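# Find the lighter check weight and place it on the red dish

## Task

Four check weights are on the table and exactly one weighs less than the rest. Find that one and set it lying flat on the red dish, with none of the other three on the dish. The balance helps: its pointer sits over white when both pans hold equal loads and leans toward whichever side is lighter. Apart from the weights and the dish, every object must stay upright, and the balance must stay on the piece of furniture it starts on.

## Robot and tools

Setup. Three identical i2rt Big YAM arms: arm1, arm2 and arm3. Each has six joints, a two-finger gripper and a wrist camera (arm1_cam_wrist, arm2_cam_wrist, arm3_cam_wrist). Two fixed room cameras, room_a and room_b, are not on any robot. All images are 672x504 pixels. The feet in the scene frame, in metres, with quaternions in wxyz order: arm1 at x=-0.017 y=+1.211 z=+0.828, quat (+0.030, -0.003, -0.002, -1.000); arm2 at x=+0.095 y=-0.011 z=+0.883, quat (+0.025, -0.002, -0.007, +1.000); arm3 at x=-0.083 y=-1.202 z=+0.816, quat (+0.086, +0.005, -0.002, +0.996). A foot looks along its own +x, so arm1 and arm2 face roughly scene -x and arm3 roughly +x. The hand reaches about 1.0 m from the joint1 axis.

Frames. There is one scene frame, with its origin on the floor and +z up. The hand point lies between the finger pads, roughly 1 cm behind the tips. The fingers point along the hand's +z, and they open and close along its y. Printed hand positions can be wrong, more so when the arm is far out.

Joints. All joint values are absolute, in radians. The number after ± is the tolerance for done. joint1_rad -2.879..2.879 ±0.045: yaw about the foot, positive is counter-clockwise seen from above, and 0 points along the foot's +x. joint2_rad 0..3.141 ±0.14: shoulder, where 0 points the upper arm back and level and positive raises it up and then forward. joint3_rad 0..3.019 ±0.09: elbow, where 0 is folded and positive opens it. joint4_rad -1.692..1.57 ±0.055: hand pitch, positive tips the fingers up. joint5_rad -1.57..1.57 ±0.03: sideways swing, positive goes to the arm's right. joint6_rad -2.094..2.094 ±0.035: roll, positive is clockwise seen from behind. gripper_m 0..0.093 ±0.003: the fingertip gap in metres, with about 50-64 N per pad.

move. The optional keys are arm1, arm2, arm3 and cameras. Each arm key takes a separate object for that robot only; a robot you omit gets nothing new. Inside that object:
- "joints": absolute targets keyed by joint name, using the ranges above.
- "min_time_s" (0.1 to 8 s): the shortest time any of that robot's joint motions may take. Use it with joints.
- "target": seven numbers [x, y, z, qw, qx, qy, qz]. This is an absolute hand pose in the scene frame, in metres plus a unit quaternion. The hand travels in a straight line from its current hand_target toward it. With a target, joints may hold only gripper_m, or the call is refused.
- "speed": the path's top speed, 0.002 to 0.5 m/s, default 0.25. It is allowed only with target. Rotation is capped at twice this value in rad/s.
All motions in one action start together. Hand paths in one action finish together, paced by the slowest. A path lasts 0.5 to 10 s and stops short if it needs longer; a whole action lasts at most 15 s. At each step the commanded pose is clipped to within 100 mm and 20 degrees of the measured hand, and damped IK favours position over orientation. Expect the hand to end 1 cm or more off, to lag, and to overshoot speed near full stretch. Paths do not steer around objects or other arms. Since each joint has its own speed, joint moves can sweep wide. cameras: a list of camera names or ["all"]; [] gives none. If left out, a move with no action shows all cameras, otherwise none. A move with no action returns the full state, the scene number and the images.

wait: seconds, 0 to 10, plus cameras as in move. Robots keep their last commands. zoom_image: camera plus region [x0, y0, x1, y1] in pixels from the top-left corner, at most 504x504. It works only on the newest images. finished_scene: scene, this scene's number. It cannot be undone, and the goal must still hold once the robots let go.

Results. The "pictures" line gives the image order, and images may be slightly older than the state. A robot listed under "as last shown" was not commanded; its status reads "not commanded" and its other lines repeat their last printed values. The "move" line gives each moved robot as done or with its worst status. joint_status and hand_status can be:
- off_target: the joint stopped short and may still be pushing.
- time_out: the joint could not finish in time. Its targets then clamp near where it stands (within 0.375, 0.375, 0.113, 0.225, 0.075, 0.3 rad for joints 1-6) and it keeps pushing. To relieve it, send the joint its reported position.
- not_followed: a safety check held the command back ("joint command not followed", or "pose unreachable" for a target). The robot may keep retrying it. A gripper command in the same action still runs.
on_its_own lists uncommanded activity, and "held at" there is a target, not a reading. hand_target is the pose at the current joint targets. Joint velocities are in rad/s, with the gripper in m/s; "within noise" means the arm is still. Joint torques are in N m, include gravity, carry offsets and noise, and numbers 3 and 4 wrap at ±28. An unknown key makes a call invalid, and later calls still run. An out-of-range value gets the call refused, and then later move, wait and finished_scene calls in the same reply are skipped. A stop that begins mid-call has the same effect.

Gripper. Closed on nothing, it reads 0.000-0.003. On a hard part it reads up to 0.005 below the part's width, or on some grippers up to 0.002 above. In free air it reads up to 0.003 wide. Commanding about 0.005 below the touch reading gives full force. To release, command well above the reading.

Hazards. Arms do not stop on contact and keep pushing. Pressing two robots together, including one gripper closing on another's fingers, fails the scene; the self-collision check can act too late. Never knock things off the work area or onto the floor, slam into fixed or heavy objects, drop parts from height, or release parts while they move. Loose objects may sometimes get nudged. Holding loads, staying stretched out or pushing against something heats motors. At 85 °C a MOTOR HOT line appears. At 100 °C an OVER-TEMPERATURE FAULT drops that arm for 30-60 s, and the affected keys read limit_stop_at_motor_heat; resend those targets afterwards. Room cameras may be off their calibration by up to about 2.3 degrees and 9 mm.

Each tool is called after "Request:" by a JSON object that holds its "api" and its "payload".

## Session

Request:
{"api": "move", "payload": {}}

Scene clock: 0.00 s.
Joint torques (N m): no reading
Heat: arm1: hottest joint2_rad 37 °C; arm2: hottest joint2_rad 31 °C; arm3: hottest joint2_rad 36 °C.
Joint velocities: within noise
arm1.joint_positions: joint1_rad=+0.463 joint2_rad=+0.615 joint3_rad=+1.490 joint4_rad=-1.383 joint5_rad=+0.276 joint6_rad=+0.395 gripper_m=+0.09396
arm1.joint_status: not commanded
arm1.hand: x=-0.2166 y=+1.1519 z=+1.4100 quat_wxyz=(-0.119, -0.855, +0.016, +0.505) (m; scene frame)
arm1.hand_target: x=-0.2135 y=+1.1537 z=+1.4229 quat_wxyz=(-0.125, -0.847, +0.018, +0.516) (m; scene frame)
arm1.hand_status: not commanded
arm2.joint_positions: joint1_rad=+0.482 joint2_rad=+0.585 joint3_rad=+1.357 joint4_rad=-1.462 joint5_rad=+0.226 joint6_rad=+0.023 gripper_m=+0.09396
arm2.joint_status: not commanded
arm2.hand: x=-0.1095 y=-0.0683 z=+1.3892 quat_wxyz=(-0.010, +0.891, +0.138, -0.433) (m; scene frame)
arm2.hand_target: x=-0.1075 y=-0.0675 z=+1.4001 quat_wxyz=(-0.007, +0.885, +0.136, -0.444) (m; scene frame)
arm2.hand_status: not commanded
arm3.joint_positions: joint1_rad=-0.065 joint2_rad=+0.649 joint3_rad=+1.390 joint4_rad=-1.161 joint5_rad=-0.034 joint6_rad=-0.702 gripper_m=+0.09396
arm3.joint_status: not commanded
arm3.hand: x=-0.3410 y=-1.1470 z=+1.3892 quat_wxyz=(-0.236, +0.811, +0.203, -0.495) (m; scene frame)
arm3.hand_target: x=-0.3379 y=-1.1478 z=+1.4005 quat_wxyz=(-0.241, +0.804, +0.201, -0.504) (m; scene frame)
arm3.hand_status: not commanded
pictures: arm1_cam_wrist, arm2_cam_wrist, arm3_cam_wrist, room_a, room_b

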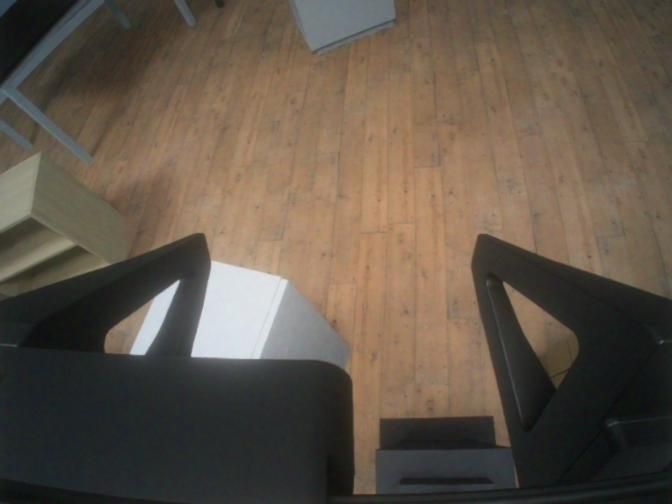

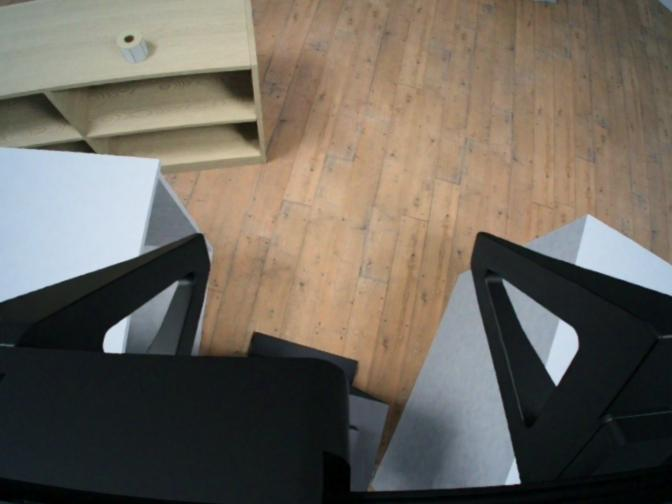

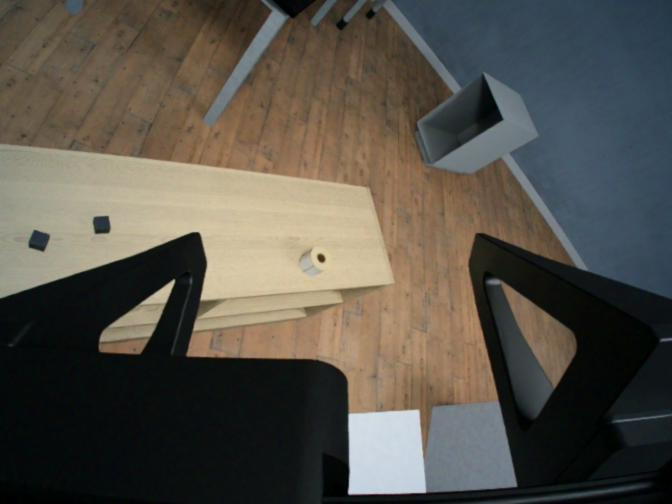

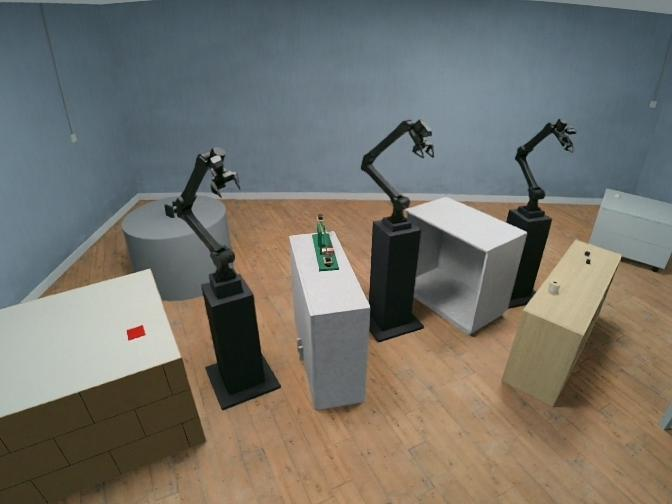

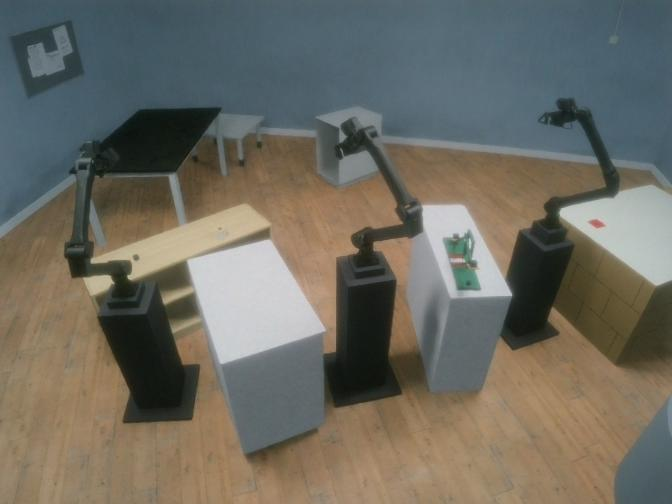

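Request:
{"api": "zoom_image", "payload": {"camera": "room_a", "region": [280, 200, 370, 290]}}

Request:
{"api": "zoom_image", "payload": {"camera": "room_b", "region": [410, 200, 510, 310]}}

Request:
{"api": "zoom_image", "payload": {"camera": "room_a", "region": [500, 220, 640, 340]}}

Request:
{"api": "zoom_image", "payload": {"camera": "room_b", "region": [80, 190, 300, 350]}}

Request:
{"api": "zoom_image", "payload": {"camera": "room_a", "region": [0, 250, 210, 460]}}

Scaled by 5.600 from the camera's 672x504 image, which has a finer 960x720 frame.

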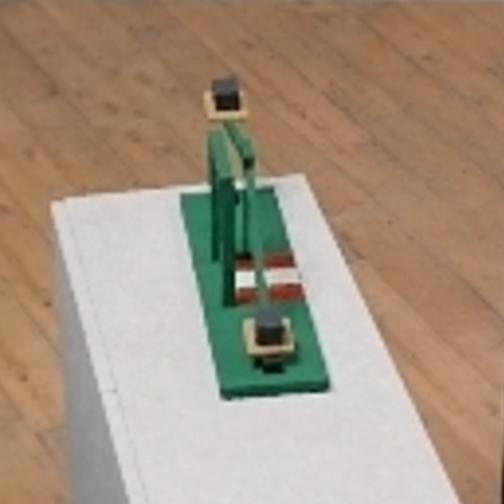

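Scaled by 4.582 from the camera's 672x504 image, which has a finer 960x720 frame.

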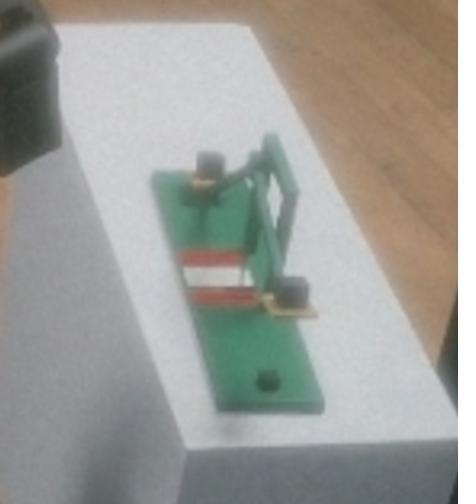

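Scaled by 3.600 from the camera's 672x504 image, which has a finer 960x720 frame.

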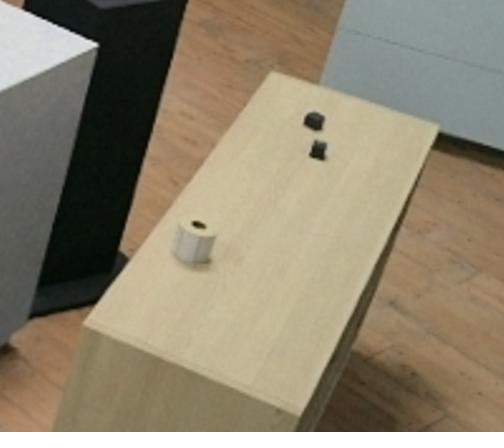

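Scaled by 2.291 from the camera's 672x504 image, which has a finer 960x720 frame.

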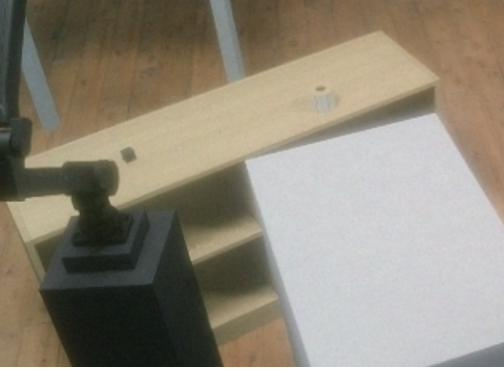

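Scaled by 2.400 from the camera's 672x504 image, which has a finer 960x720 frame.

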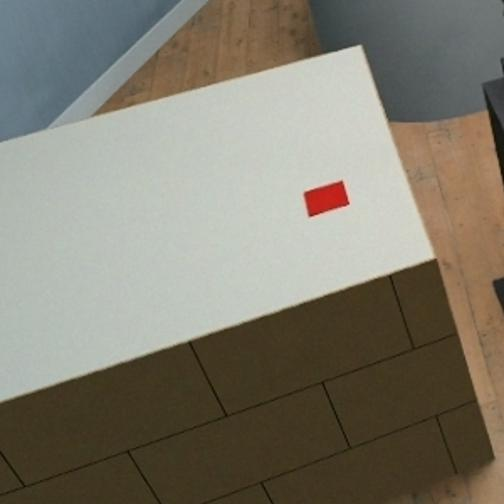

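Request:
{"api": "move", "payload": {"arm1": {"joints":{"joint1_rad":1.98,"joint2_rad":1.2,"joint3_rad":1.6,"joint4_rad":-1.5,"joint5_rad":0,"joint6_rad":0}}, "cameras": ["arm1_cam_wrist","room_a"]}}

Scene clock: 4.00 s.
Joint torques (N m): arm1=[-0.09 -7.41 13.09 0.84 0.09 -0.21] | arm2=[1.49 2.26 11 1.88 0.07 0.11] | arm3=[-1.2 0.44 8.8 2.07 -0.02 0.03]
Heat: arm1: hottest joint2_rad 37 °C; arm2: hottest joint2_rad 31 °C; arm3: hottest joint2_rad 36 °C.
move: arm1 done
Joint velocities: within noise
arm1.joint_positions: joint1_rad=+1.969 joint2_rad=+1.214 joint3_rad=+1.565 joint4_rad=-1.493 joint5_rad=-0.001 joint6_rad=+0.012 gripper_m=+0.09398
arm1.joint_status: all done
arm1.hand: x=+0.1693 y=+0.8410 z=+1.2436 quat_wxyz=(-0.180, -0.520, -0.827, +0.115) (m; scene frame)
arm1.hand_target: x=+0.1722 y=+0.8458 z=+1.2646 quat_wxyz=(-0.197, -0.508, -0.829, +0.126) (m; scene frame)
arm1.hand_status: not commanded
arm2, arm3: as last shown
arm3.hand_target: x=-0.3379 y=-1.1478 z=+1.4005 quat_wxyz=(-0.241, +0.805, +0.201, -0.504) (m; scene frame)
pictures: arm1_cam_wrist, room_a
camera_calibration:
arm1_cam_wrist: T_world_to_cam=[[-0.901118, -0.433535, 0.00569778, 0.510105], [-0.42318, 0.882302, 0.206063, -0.923637], [-0.0943628, 0.183276, -0.978522, 1.20628], [0, 0, 0, 1]] pos_world=[0.182629, 0.814993, 1.3678]

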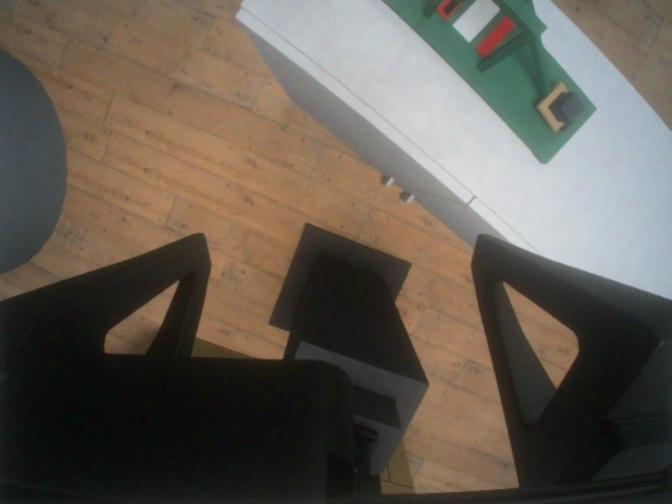

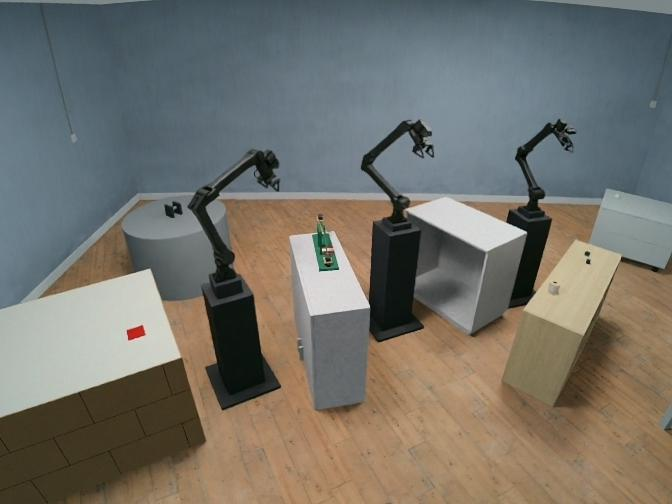

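Request:
{"api": "move", "payload": {"arm1": {"target":[0.25,0.66,1.25,-0.18,-0.52,-0.827,0.115],"speed":0.4}, "cameras": ["arm1_cam_wrist"]}}

Request:
{"api": "zoom_image", "payload": {"camera": "arm1_cam_wrist", "region": [240, 0, 600, 270]}}

Scene clock: 6.03 s.
Joint torques (N m): arm1=[-1.79 -12.22 14.9 0.77 -0.04 -0.18] | arm2=[1.44 2.14 11 1.92 0.08 0.11] | arm3=[-1.14 0.5 8.73 2.09 -0.01 0.01]
Heat: arm1: hottest joint2_rad 37 °C; arm2: hottest joint2_rad 31 °C; arm3: hottest joint2_rad 36 °C.
move: arm1 off_target
Joint velocities: within noise
arm1.joint_positions: joint1_rad=+1.969 joint2_rad=+1.748 joint3_rad=+2.125 joint4_rad=-1.555 joint5_rad=-0.003 joint6_rad=+0.010 gripper_m=+0.09398
arm1.joint_status: not commanded
arm1.hand: x=+0.2539 y=+0.6704 z=+1.2319 quat_wxyz=(-0.165, -0.521, -0.831, +0.105) (m; scene frame)
arm1.hand_target: x=+0.2495 y=+0.6609 z=+1.2497 quat_wxyz=(-0.180, -0.520, -0.827, +0.116) (m; scene frame)
arm1.hand_status: off_target (0.021 m and 2.1 deg from the pose sent, 0.198 m and 0.0 deg at the start)
arm2, arm3: as last shown
pictures: arm1_cam_wrist
camera_calibration:
arm1_cam_wrist: T_world_to_cam=[[-0.899719, -0.436441, 0.00498012, 0.514799], [-0.422499, 0.873727, 0.241032, -0.772392], [-0.109548, 0.214757, -0.970504, 1.20694], [0, 0, 0, 1]] pos_world=[0.269058, 0.64034, 1.35495]

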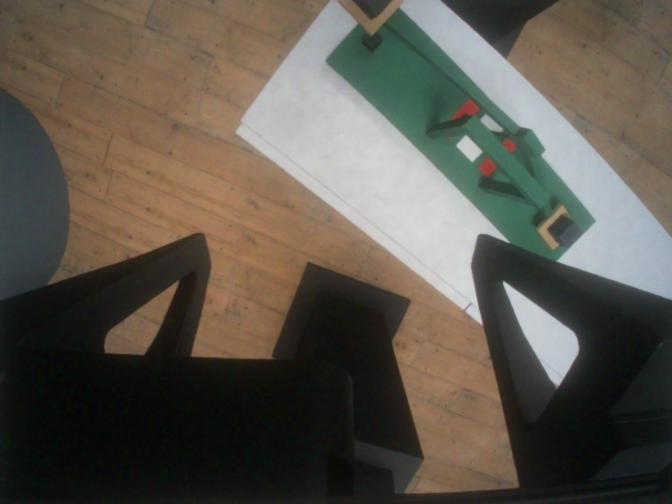

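Scaled by 1.400 from the camera's 672x504 image, which has a finer 960x720 frame.

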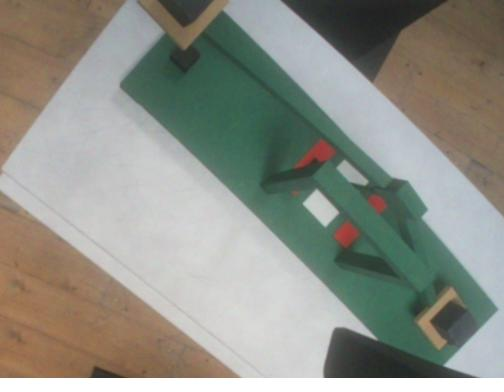

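Request:
{"api": "move", "payload": {"arm1": {"target":[0.335,0.57,1.06,0.2025,0.758,0.556,-0.276],"speed":0.4}, "cameras": ["arm1_cam_wrist","room_a","room_b"]}}

Scene clock: 9.53 s.
Joint torques (N m): arm1=[0.09 -16.26 15.5 0.66 0.5 0.05] | arm2=[1.49 2.26 10.92 1.96 0.08 0.11] | arm3=[-1.08 0.38 8.79 2.09 -0.01 0.01]
Heat: arm1: hottest joint2_rad 38 °C; arm2: hottest joint2_rad 31 °C; arm3: hottest joint2_rad 36 °C.
move: arm1 off_target
Joint velocities: within noise
arm1.joint_positions: joint1_rad=+2.121 joint2_rad=+2.004 joint3_rad=+1.904 joint4_rad=-1.060 joint5_rad=+0.528 joint6_rad=+0.783 gripper_m=+0.09398
arm1.joint_status: not commanded
arm1.hand: x=+0.3206 y=+0.5784 z=+1.0312 quat_wxyz=(-0.174, -0.756, -0.567, +0.276) (m; scene frame)
arm1.hand_target: x=+0.3340 y=+0.5716 z=+1.0600 quat_wxyz=(-0.203, -0.758, -0.556, +0.276) (m; scene frame)
arm1.hand_status: off_target (0.033 m and 3.5 deg from the pose sent, 0.215 m and 46.5 deg at the start)
arm2, arm3: as last shown
pictures: arm1_cam_wrist, room_a, room_b
camera_calibration:
arm1_cam_wrist: T_world_to_cam=[[-0.953713, 0.295943, 0.0533835, 0.0794764], [0.294992, 0.955171, -0.025059, -0.618253], [-0.0584064, -0.00815132, -0.99826, 1.18043], [0, 0, 0, 1]] pos_world=[0.327122, 0.576639, 1.15864]

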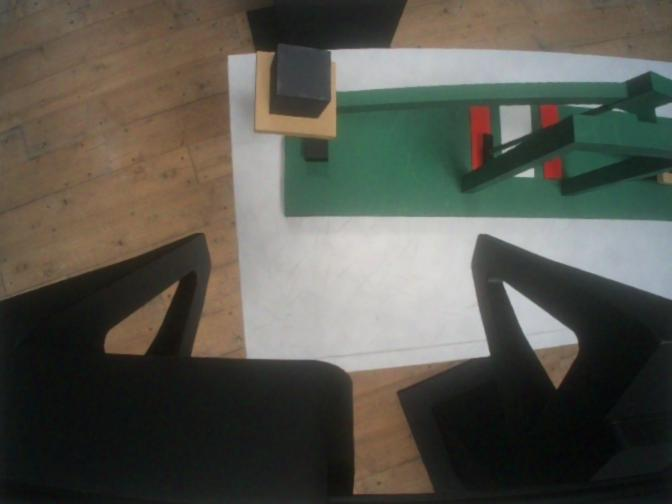

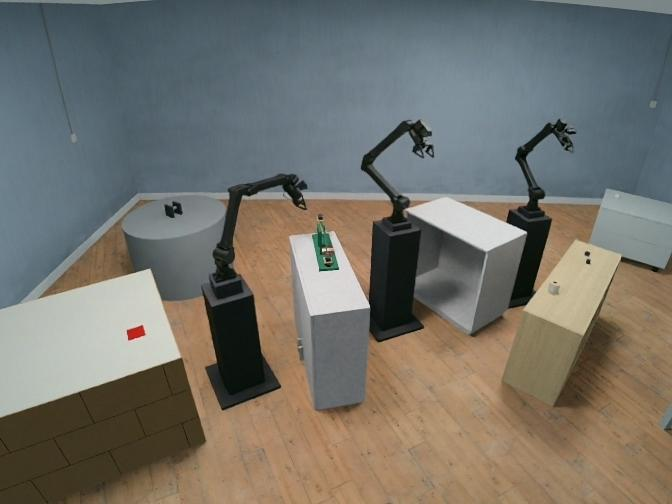

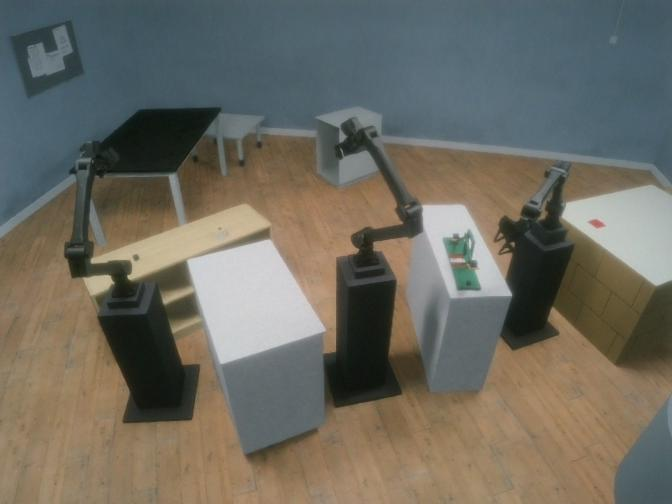

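Request:
{"api": "zoom_image", "payload": {"camera": "arm1_cam_wrist", "region": [220, 20, 370, 180]}}

Scaled by 3.150 from the camera's 672x504 image, which has a finer 960x720 frame.

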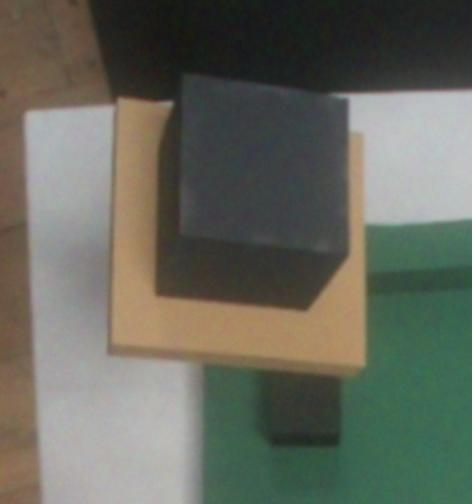

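Request:
{"api": "move", "payload": {"arm1": {"target":[0.33,0.492,0.995,0.2025,0.758,0.556,-0.276],"speed":0.2}, "cameras": ["arm1_cam_wrist","room_a","room_b"]}}

Request:
{"api": "zoom_image", "payload": {"camera": "room_a", "region": [280, 180, 370, 270]}}

Request:
{"api": "zoom_image", "payload": {"camera": "room_b", "region": [420, 200, 510, 300]}}

Scene clock: 12.03 s.
Joint torques (N m): arm1=[-1.14 -18.02 15.61 0.98 0.25 -0.21] | arm2=[1.32 2.02 10.99 1.96 0.08 0.11] | arm3=[-1.14 0.44 8.79 2.07 -0.01 0.01]
Heat: arm1: hottest joint2_rad 38 °C; arm2: hottest joint2_rad 31 °C; arm3: hottest joint2_rad 36 °C.
move: arm1 off_target
Joint velocities: within noise
arm1.joint_positions: joint1_rad=+2.066 joint2_rad=+2.207 joint3_rad=+2.077 joint4_rad=-0.991 joint5_rad=+0.503 joint6_rad=+0.743 gripper_m=+0.09398
arm1.joint_status: not commanded
arm1.hand: x=+0.3233 y=+0.5061 z=+0.9712 quat_wxyz=(-0.181, -0.761, -0.559, +0.274) (m; scene frame)
arm1.hand_target: x=+0.3291 y=+0.4934 z=+0.9953 quat_wxyz=(-0.203, -0.758, -0.556, +0.276) (m; scene frame)
arm1.hand_status: off_target (0.028 m and 2.5 deg from the pose sent, 0.094 m and 3.5 deg at the start)
arm2, arm3: as last shown
pictures: arm1_cam_wrist, room_a, room_b
camera_calibration:
arm1_cam_wrist: T_world_to_cam=[[-0.950672, 0.308419, 0.0331761, 0.11901], [0.307472, 0.95106, -0.0307418, -0.54786], [-0.0410338, -0.0190246, -0.998977, 1.12068], [0, 0, 0, 1]] pos_world=[0.327577, 0.505663, 1.09875]

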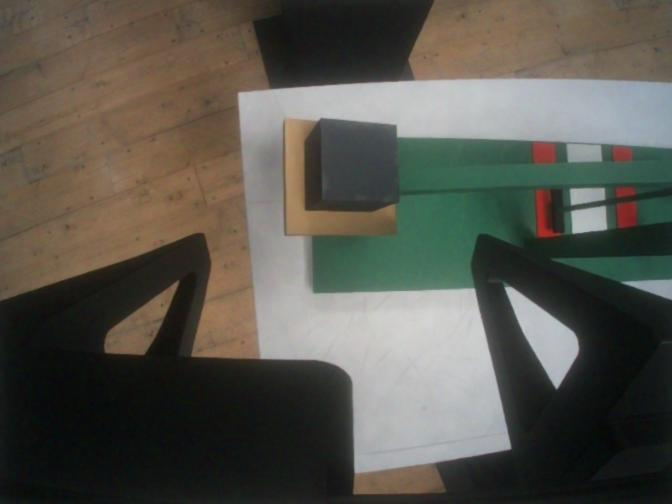

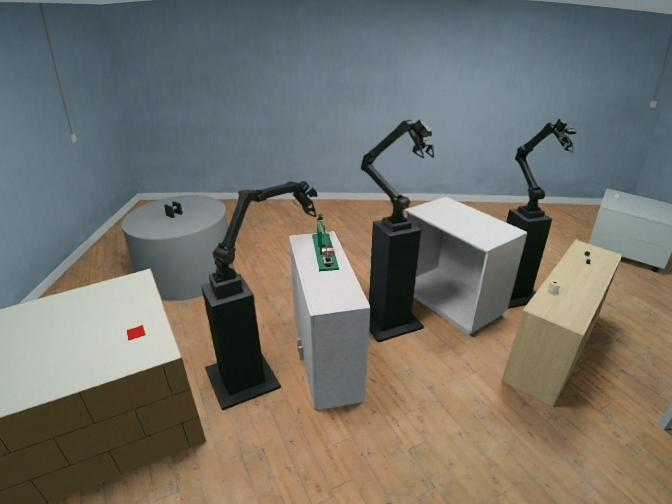

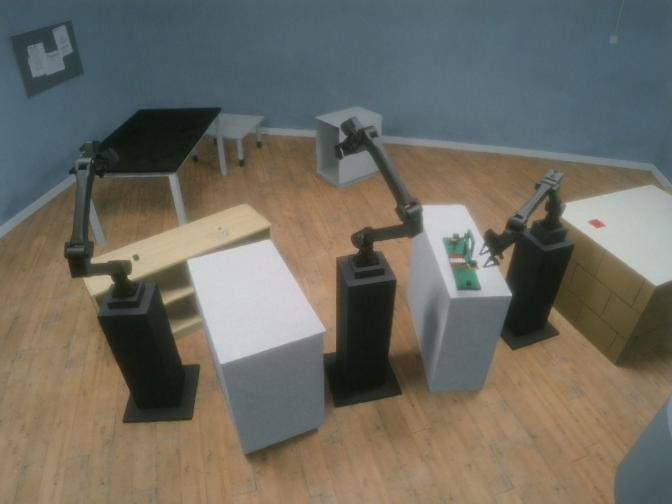

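Scaled by 5.600 from the camera's 672x504 image, which has a finer 960x720 frame.

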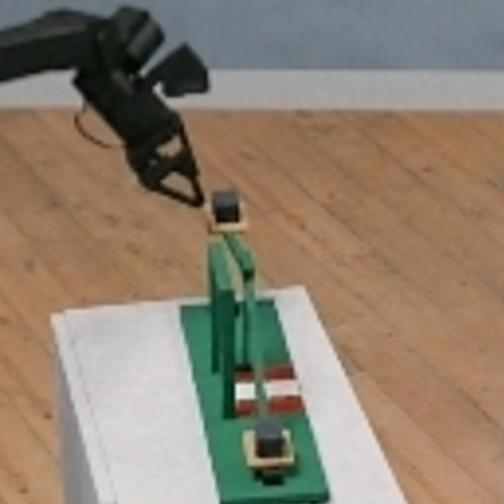

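Scaled by 5.040 from the camera's 672x504 image, which has a finer 960x720 frame.

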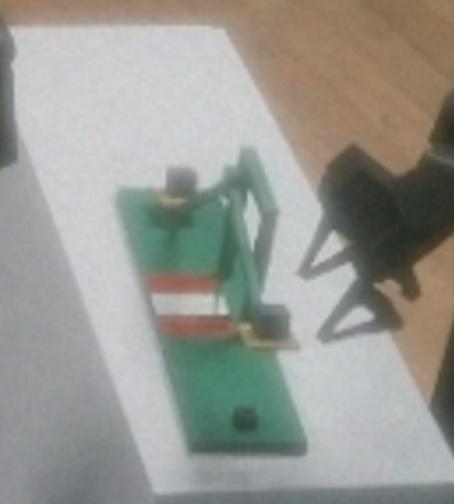

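Request:
{"api": "move", "payload": {"arm1": {"target":[0.309,0.453,0.962,0.2025,0.758,0.556,-0.276],"speed":0.1}, "cameras": ["arm1_cam_wrist","room_a","room_b"]}}

Request:
{"api": "zoom_image", "payload": {"camera": "room_a", "region": [290, 190, 350, 250]}}

Request:
{"api": "zoom_image", "payload": {"camera": "room_b", "region": [440, 220, 510, 300]}}

Scene clock: 14.37 s.
Joint torques (N m): arm1=[-1.2 -17.67 15.61 1.24 0.28 -0.21] | arm2=[1.44 2.08 10.99 1.92 0.07 0.1] | arm3=[-1.2 0.38 8.79 2.11 -0.01 0.01]
Heat: arm1: hottest joint3_rad 39 °C; arm2: hottest joint2_rad 31 °C; arm3: hottest joint2_rad 36 °C.
move: arm1 off_target
Joint velocities: within noise
arm1.joint_positions: joint1_rad=+2.019 joint2_rad=+2.286 joint3_rad=+2.144 joint4_rad=-0.959 joint5_rad=+0.478 joint6_rad=+0.692 gripper_m=+0.09398
arm1.joint_status: not commanded
arm1.hand: x=+0.3046 y=+0.4711 z=+0.9438 quat_wxyz=(-0.180, -0.760, -0.562, +0.272) (m; scene frame)
arm1.hand_target: x=+0.3081 y=+0.4546 z=+0.9624 quat_wxyz=(-0.203, -0.758, -0.556, +0.276) (m; scene frame)
arm1.hand_status: off_target (0.026 m and 2.7 deg from the pose sent, 0.056 m and 2.5 deg at the start)
arm2, arm3: as last shown
pictures: arm1_cam_wrist, room_a, room_b
camera_calibration:
arm1_cam_wrist: T_world_to_cam=[[-0.952056, 0.303952, 0.0346738, 0.114051], [0.303164, 0.952578, -0.0262001, -0.513335], [-0.040993, -0.0144321, -0.999055, 1.08977], [0, 0, 0, 1]] pos_world=[0.308881, 0.470053, 1.07134]

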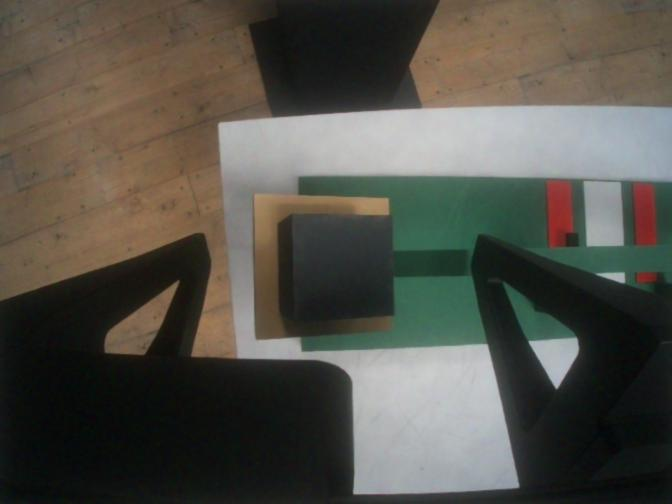

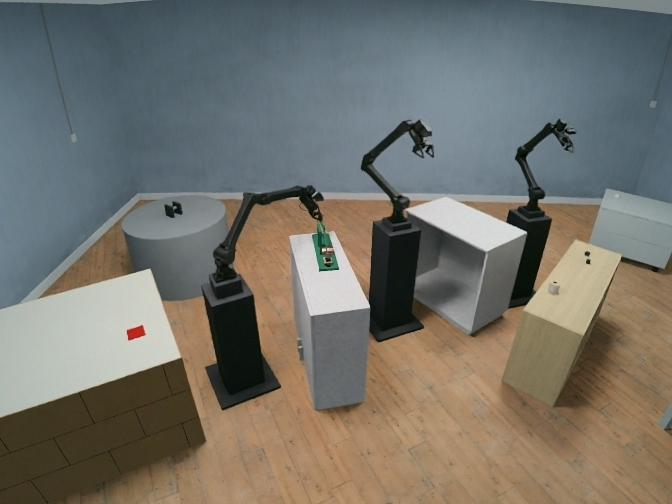

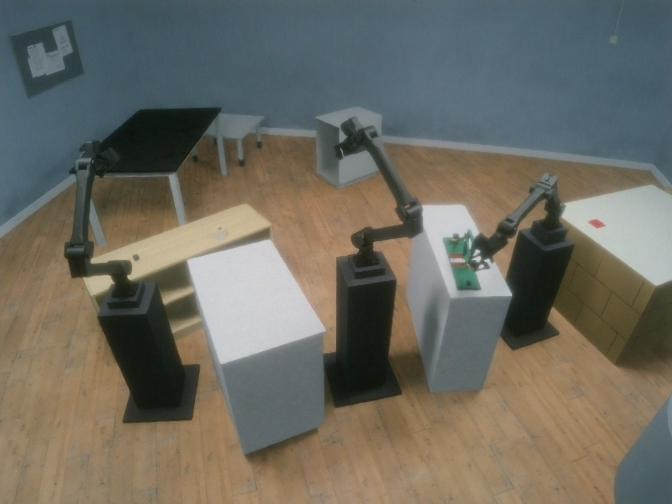

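Scaled by 8.400 from the camera's 672x504 image, which has a finer 960x720 frame.

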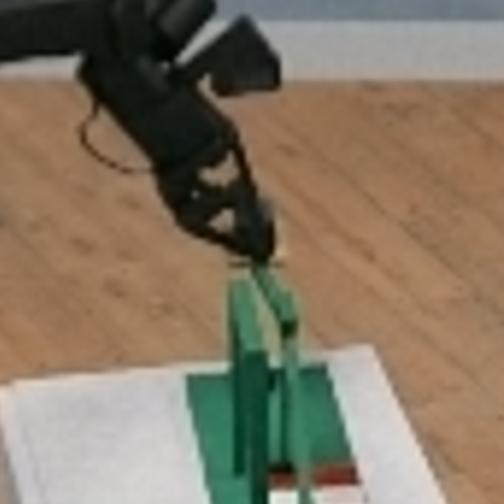

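Scaled by 6.300 from the camera's 672x504 image, which has a finer 960x720 frame.

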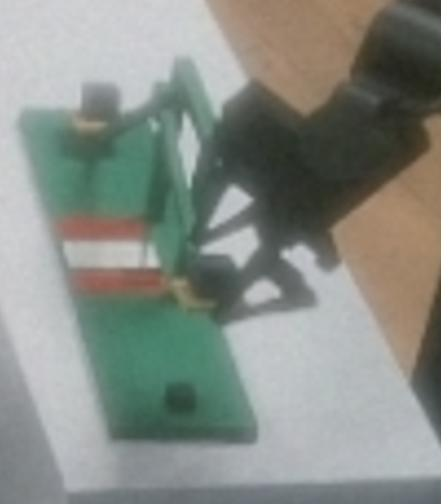

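Request:
{"api": "move", "payload": {"arm1": {"target":[0.3085,0.4545,0.949,0.2025,0.758,0.556,-0.276],"speed":0.05}}}

Request:
{"api": "move", "payload": {"arm1": {"joints":{"gripper_m":0.03}}, "cameras": ["arm1_cam_wrist"]}}

Scene clock: 15.63 s.
Joint torques (N m): arm1=[-0.97 -17.67 13.52 1.77 0.27 -0.22] | arm2=[1.49 2.37 10.92 1.89 0.08 0.11] | arm3=[-1.2 0.38 8.81 2.09 -0.01 0.02]
Heat: arm1: hottest joint3_rad 40 °C; arm2: hottest joint3_rad 32 °C; arm3: hottest joint2_rad 36 °C.
move: arm1 off_target
Joint velocities: within noise
arm1.joint_positions: joint1_rad=+2.019 joint2_rad=+2.289 joint3_rad=+2.144 joint4_rad=-0.936 joint5_rad=+0.478 joint6_rad=+0.692 gripper_m=+0.09398
arm1.joint_status: not commanded
arm1.hand: x=+0.3068 y=+0.4672 z=+0.9441 quat_wxyz=(-0.189, -0.760, -0.558, +0.273) (m; scene frame)
arm1.hand_target: x=+0.3081 y=+0.4551 z=+0.9490 quat_wxyz=(-0.202, -0.758, -0.556, +0.276) (m; scene frame)
arm1.hand_status: off_target (0.014 m and 1.6 deg from the pose sent, 0.018 m and 2.7 deg at the start)
arm2, arm3: as last shown
pictures: none

Scene clock: 16.37 s.
Joint torques (N m): arm1=[-1.26 -18.14 13.61 1.06 0.66 -0.21] | arm2=[1.44 2.32 10.93 1.94 0.09 0.1] | arm3=[-1.08 0.5 8.81 2.09 0 0.02]
Heat: arm1: hottest joint3_rad 40 °C; arm2: hottest joint3_rad 32 °C; arm3: hottest joint2_rad 36 °C.
move: arm1 off_target
Joint velocities: within noise
arm1.joint_positions: joint1_rad=+2.020 joint2_rad=+2.290 joint3_rad=+2.144 joint4_rad=-0.920 joint5_rad=+0.468 joint6_rad=+0.692 gripper_m=+0.03503
arm1.joint_status: gripper_m off_target (ended at +0.03506, target +0.03000)
arm1.hand: x=+0.3114 y=+0.4655 z=+0.9439 quat_wxyz=(-0.198, -0.759, -0.559, +0.269) (m; scene frame)
arm1.hand_target: x=+0.3083 y=+0.4552 z=+0.9490 quat_wxyz=(-0.202, -0.758, -0.556, +0.276) (m; scene frame)
arm1.hand_status: not commanded
arm2, arm3: as last shown
pictures: arm1_cam_wrist
camera_calibration:
arm1_cam_wrist: T_world_to_cam=[[-0.954653, 0.297699, 0.00370943, 0.155158], [0.297277, 0.953831, -0.0428025, -0.493158], [-0.0162804, -0.0397588, -0.999077, 1.09415], [0, 0, 0, 1]] pos_world=[0.312539, 0.467701, 1.07146]

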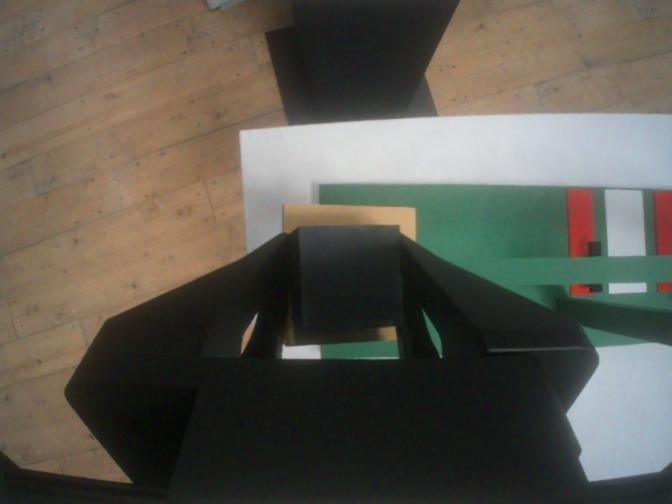

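Request:
{"api": "move", "payload": {"arm1": {"target":[0.31,0.475,1.09,0.2025,0.758,0.556,-0.276],"speed":0.2}, "cameras": ["arm1_cam_wrist","room_a","room_b"]}}

Request:
{"api": "zoom_image", "payload": {"camera": "room_b", "region": [420, 190, 520, 300]}}

Scene clock: 18.60 s.
Joint torques (N m): arm1=[-0.79 -19.19 16.31 0.87 0.52 -0.12] | arm2=[1.49 2.14 10.99 2 0.07 0.1] | arm3=[-1.14 0.44 8.76 2.04 0 0.01]
Heat: arm1: hottest joint3_rad 41 °C; arm2: hottest joint3_rad 32 °C; arm3: hottest joint2_rad 36 °C.
move: arm1 off_target
Joint velocities: within noise
arm1.joint_positions: joint1_rad=+2.021 joint2_rad=+2.253 joint3_rad=+2.375 joint4_rad=-1.245 joint5_rad=+0.478 joint6_rad=+0.692 gripper_m=+0.03503
arm1.joint_status: not commanded
arm1.hand: x=+0.3016 y=+0.4827 z=+1.0516 quat_wxyz=(-0.170, -0.760, -0.566, +0.270) (m; scene frame)
arm1.hand_target: x=+0.3087 y=+0.4773 z=+1.0899 quat_wxyz=(-0.203, -0.758, -0.556, +0.276) (m; scene frame)
arm1.hand_status: off_target (0.040 m and 4.0 deg from the pose sent, 0.146 m and 1.0 deg at the start; pose on its path clipped on 13 of 62 steps)
arm2.joint_positions: joint1_rad=+0.482 joint2_rad=+0.585 joint3_rad=+1.357 joint4_rad=-1.462 joint5_rad=+0.226 joint6_rad=+0.023 gripper_m=+0.09396
arm2.joint_status: not commanded
arm2.hand: x=-0.1095 y=-0.0683 z=+1.3892 quat_wxyz=(-0.010, +0.891, +0.138, -0.433) (m; scene frame)
arm2.hand_target: x=-0.1075 y=-0.0675 z=+1.4001 quat_wxyz=(-0.007, +0.885, +0.136, -0.444) (m; scene frame)
arm2.hand_status: not commanded
arm3.joint_positions: joint1_rad=-0.065 joint2_rad=+0.649 joint3_rad=+1.390 joint4_rad=-1.161 joint5_rad=-0.034 joint6_rad=-0.702 gripper_m=+0.09396
arm3.joint_status: not commanded
arm3.hand: x=-0.3410 y=-1.1470 z=+1.3892 quat_wxyz=(-0.236, +0.811, +0.203, -0.495) (m; scene frame)
arm3.hand_target: x=-0.3379 y=-1.1478 z=+1.4005 quat_wxyz=(-0.241, +0.805, +0.201, -0.504) (m; scene frame)
arm3.hand_status: not commanded
pictures: arm1_cam_wrist, room_a, room_b
camera_calibration:
arm1_cam_wrist: T_world_to_cam=[[-0.952333, 0.300761, 0.0510468, 0.0883418], [0.300609, 0.953686, -0.0107981, -0.536668], [-0.0519303, 0.00506174, -0.998638, 1.19095], [0, 0, 0, 1]] pos_world=[0.307305, 0.479215, 1.17903]

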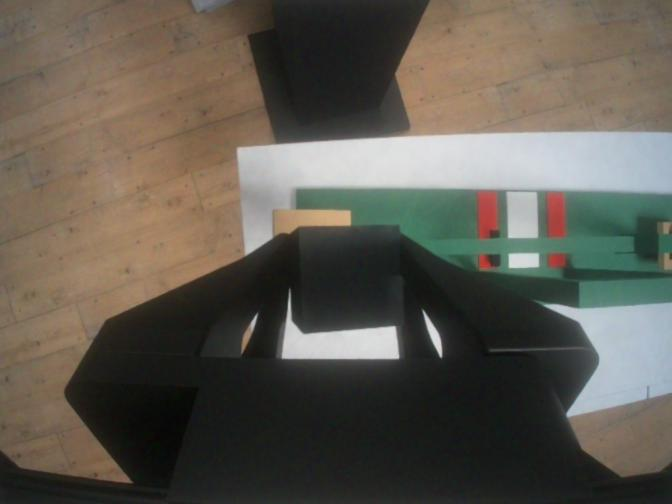

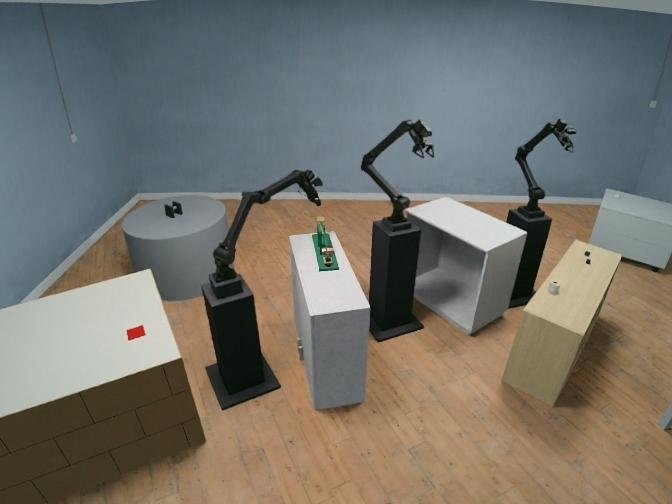

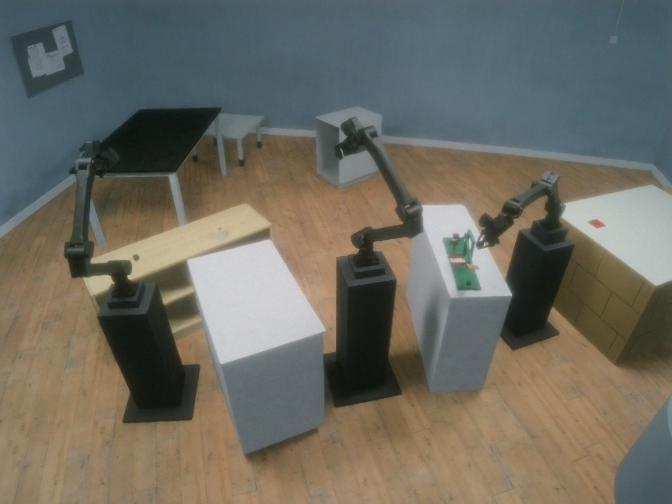

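Scaled by 4.582 from the camera's 672x504 image, which has a finer 960x720 frame.

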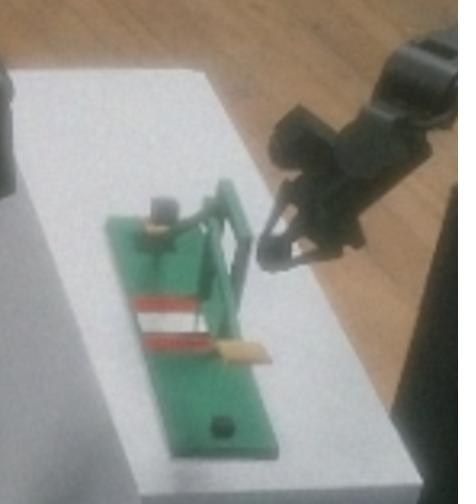

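Request:
{"api": "move", "payload": {"arm1": {"joints":{"joint1_rad":1.6,"joint2_rad":1.3,"joint3_rad":1.8,"joint4_rad":-1.39}}}}

Request:
{"api": "move", "payload": {"arm1": {"joints":{"joint1_rad":-1.446,"joint2_rad":1.3,"joint3_rad":1.75,"joint4_rad":-1.34,"joint5_rad":0,"joint6_rad":0},"min_time_s":3}, "cameras": ["arm1_cam_wrist","room_a","room_b"]}}

Scene clock: 21.03 s.
Joint torques (N m): arm1=[-0.79 -7.77 11.86 1.35 0.32 -0.12] | arm2=[1.55 2.2 10.95 1.95 0.07 0.1] | arm3=[-1.2 0.44 8.77 2.06 -0.01 0.02]
Heat: arm1: hottest joint3_rad 41 °C; arm2: hottest joint3_rad 33 °C; arm3: hottest joint2_rad 36 °C.
move: arm1 done
Joint velocities: within noise
arm1.joint_positions: joint1_rad=+1.605 joint2_rad=+1.310 joint3_rad=+1.778 joint4_rad=-1.387 joint5_rad=+0.482 joint6_rad=+0.692 gripper_m=+0.03503
arm1.joint_status: all done
arm1.hand: x=-0.0497 y=+0.7390 z=+1.3354 quat_wxyz=(-0.202, -0.847, -0.363, +0.331) (m; scene frame)
arm1.hand_target: x=-0.0524 y=+0.7437 z=+1.3501 quat_wxyz=(-0.214, -0.846, -0.355, +0.336) (m; scene frame)
arm1.hand_status: not commanded
arm2, arm3: as last shown
pictures: none

Scene clock: 24.73 s.
Joint torques (N m): arm1=[-1.26 -8.47 11.34 2.17 -0.02 -0.2] | arm2=[1.49 2.37 10.96 1.92 0.07 0.11] | arm3=[-1.26 0.56 8.8 2.09 0 0.02]
Heat: arm1: hottest joint3_rad 42 °C; arm2: hottest joint3_rad 33 °C; arm3: hottest joint2_rad 36 °C.
move: arm1 done
Joint velocities: within noise
arm1.joint_positions: joint1_rad=-1.437 joint2_rad=+1.310 joint3_rad=+1.737 joint4_rad=-1.360 joint5_rad=+0.003 joint6_rad=+0.015 gripper_m=+0.03504
arm1.joint_status: all done
arm1.hand: x=-0.1064 y=+1.6901 z=+1.2991 quat_wxyz=(+0.194, -0.728, +0.610, +0.244) (m; scene frame)
arm1.hand_target: x=-0.1028 y=+1.6916 z=+1.3134 quat_wxyz=(+0.209, -0.725, +0.603, +0.258) (m; scene frame)
arm1.hand_status: not commanded
arm2, arm3: as last shown
pictures: arm1_cam_wrist, room_a, room_b
camera_calibration:
arm1_cam_wrist: T_world_to_cam=[[0.98357, 0.180196, -0.0109336, -0.185732], [0.180251, -0.983612, 0.00419552, 1.67907], [-0.0099984, -0.00609738, -0.999931, 1.43579], [0, 0, 0, 1]] pos_world=[-0.105618, 1.69378, 1.42662]

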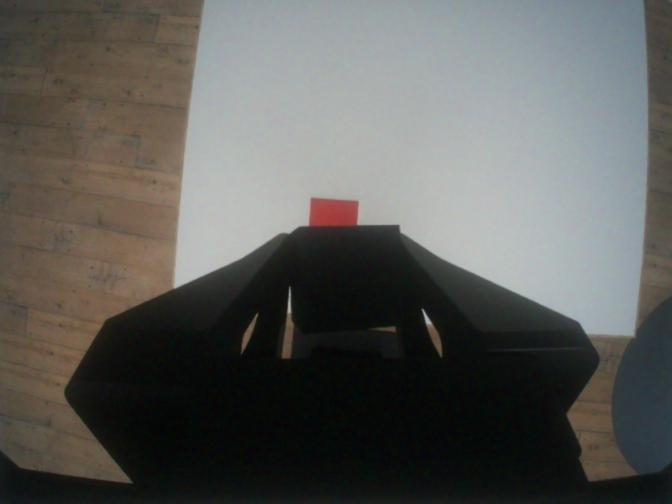

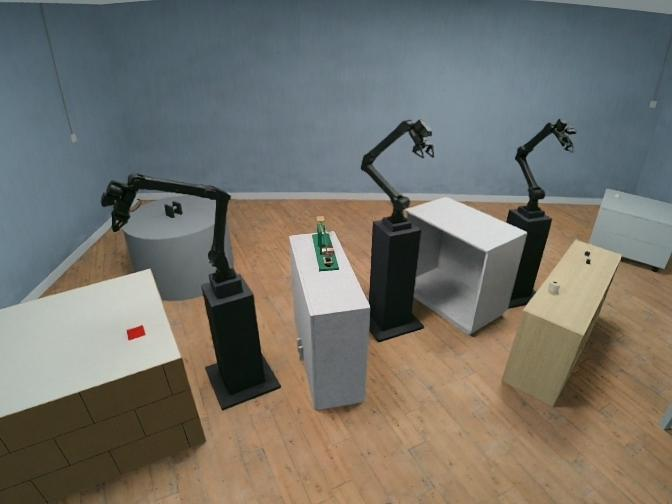

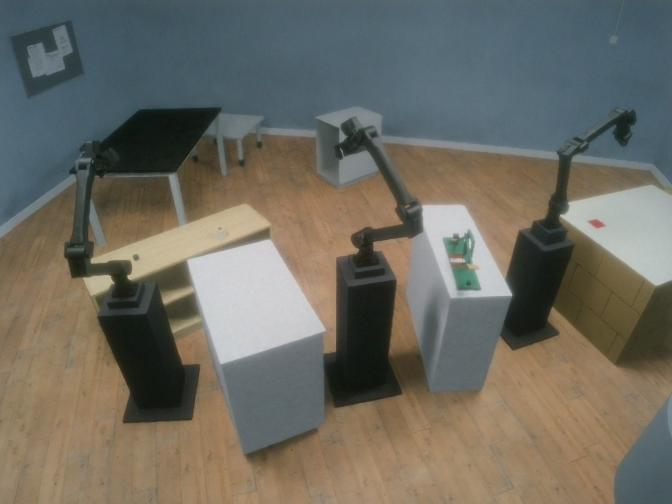

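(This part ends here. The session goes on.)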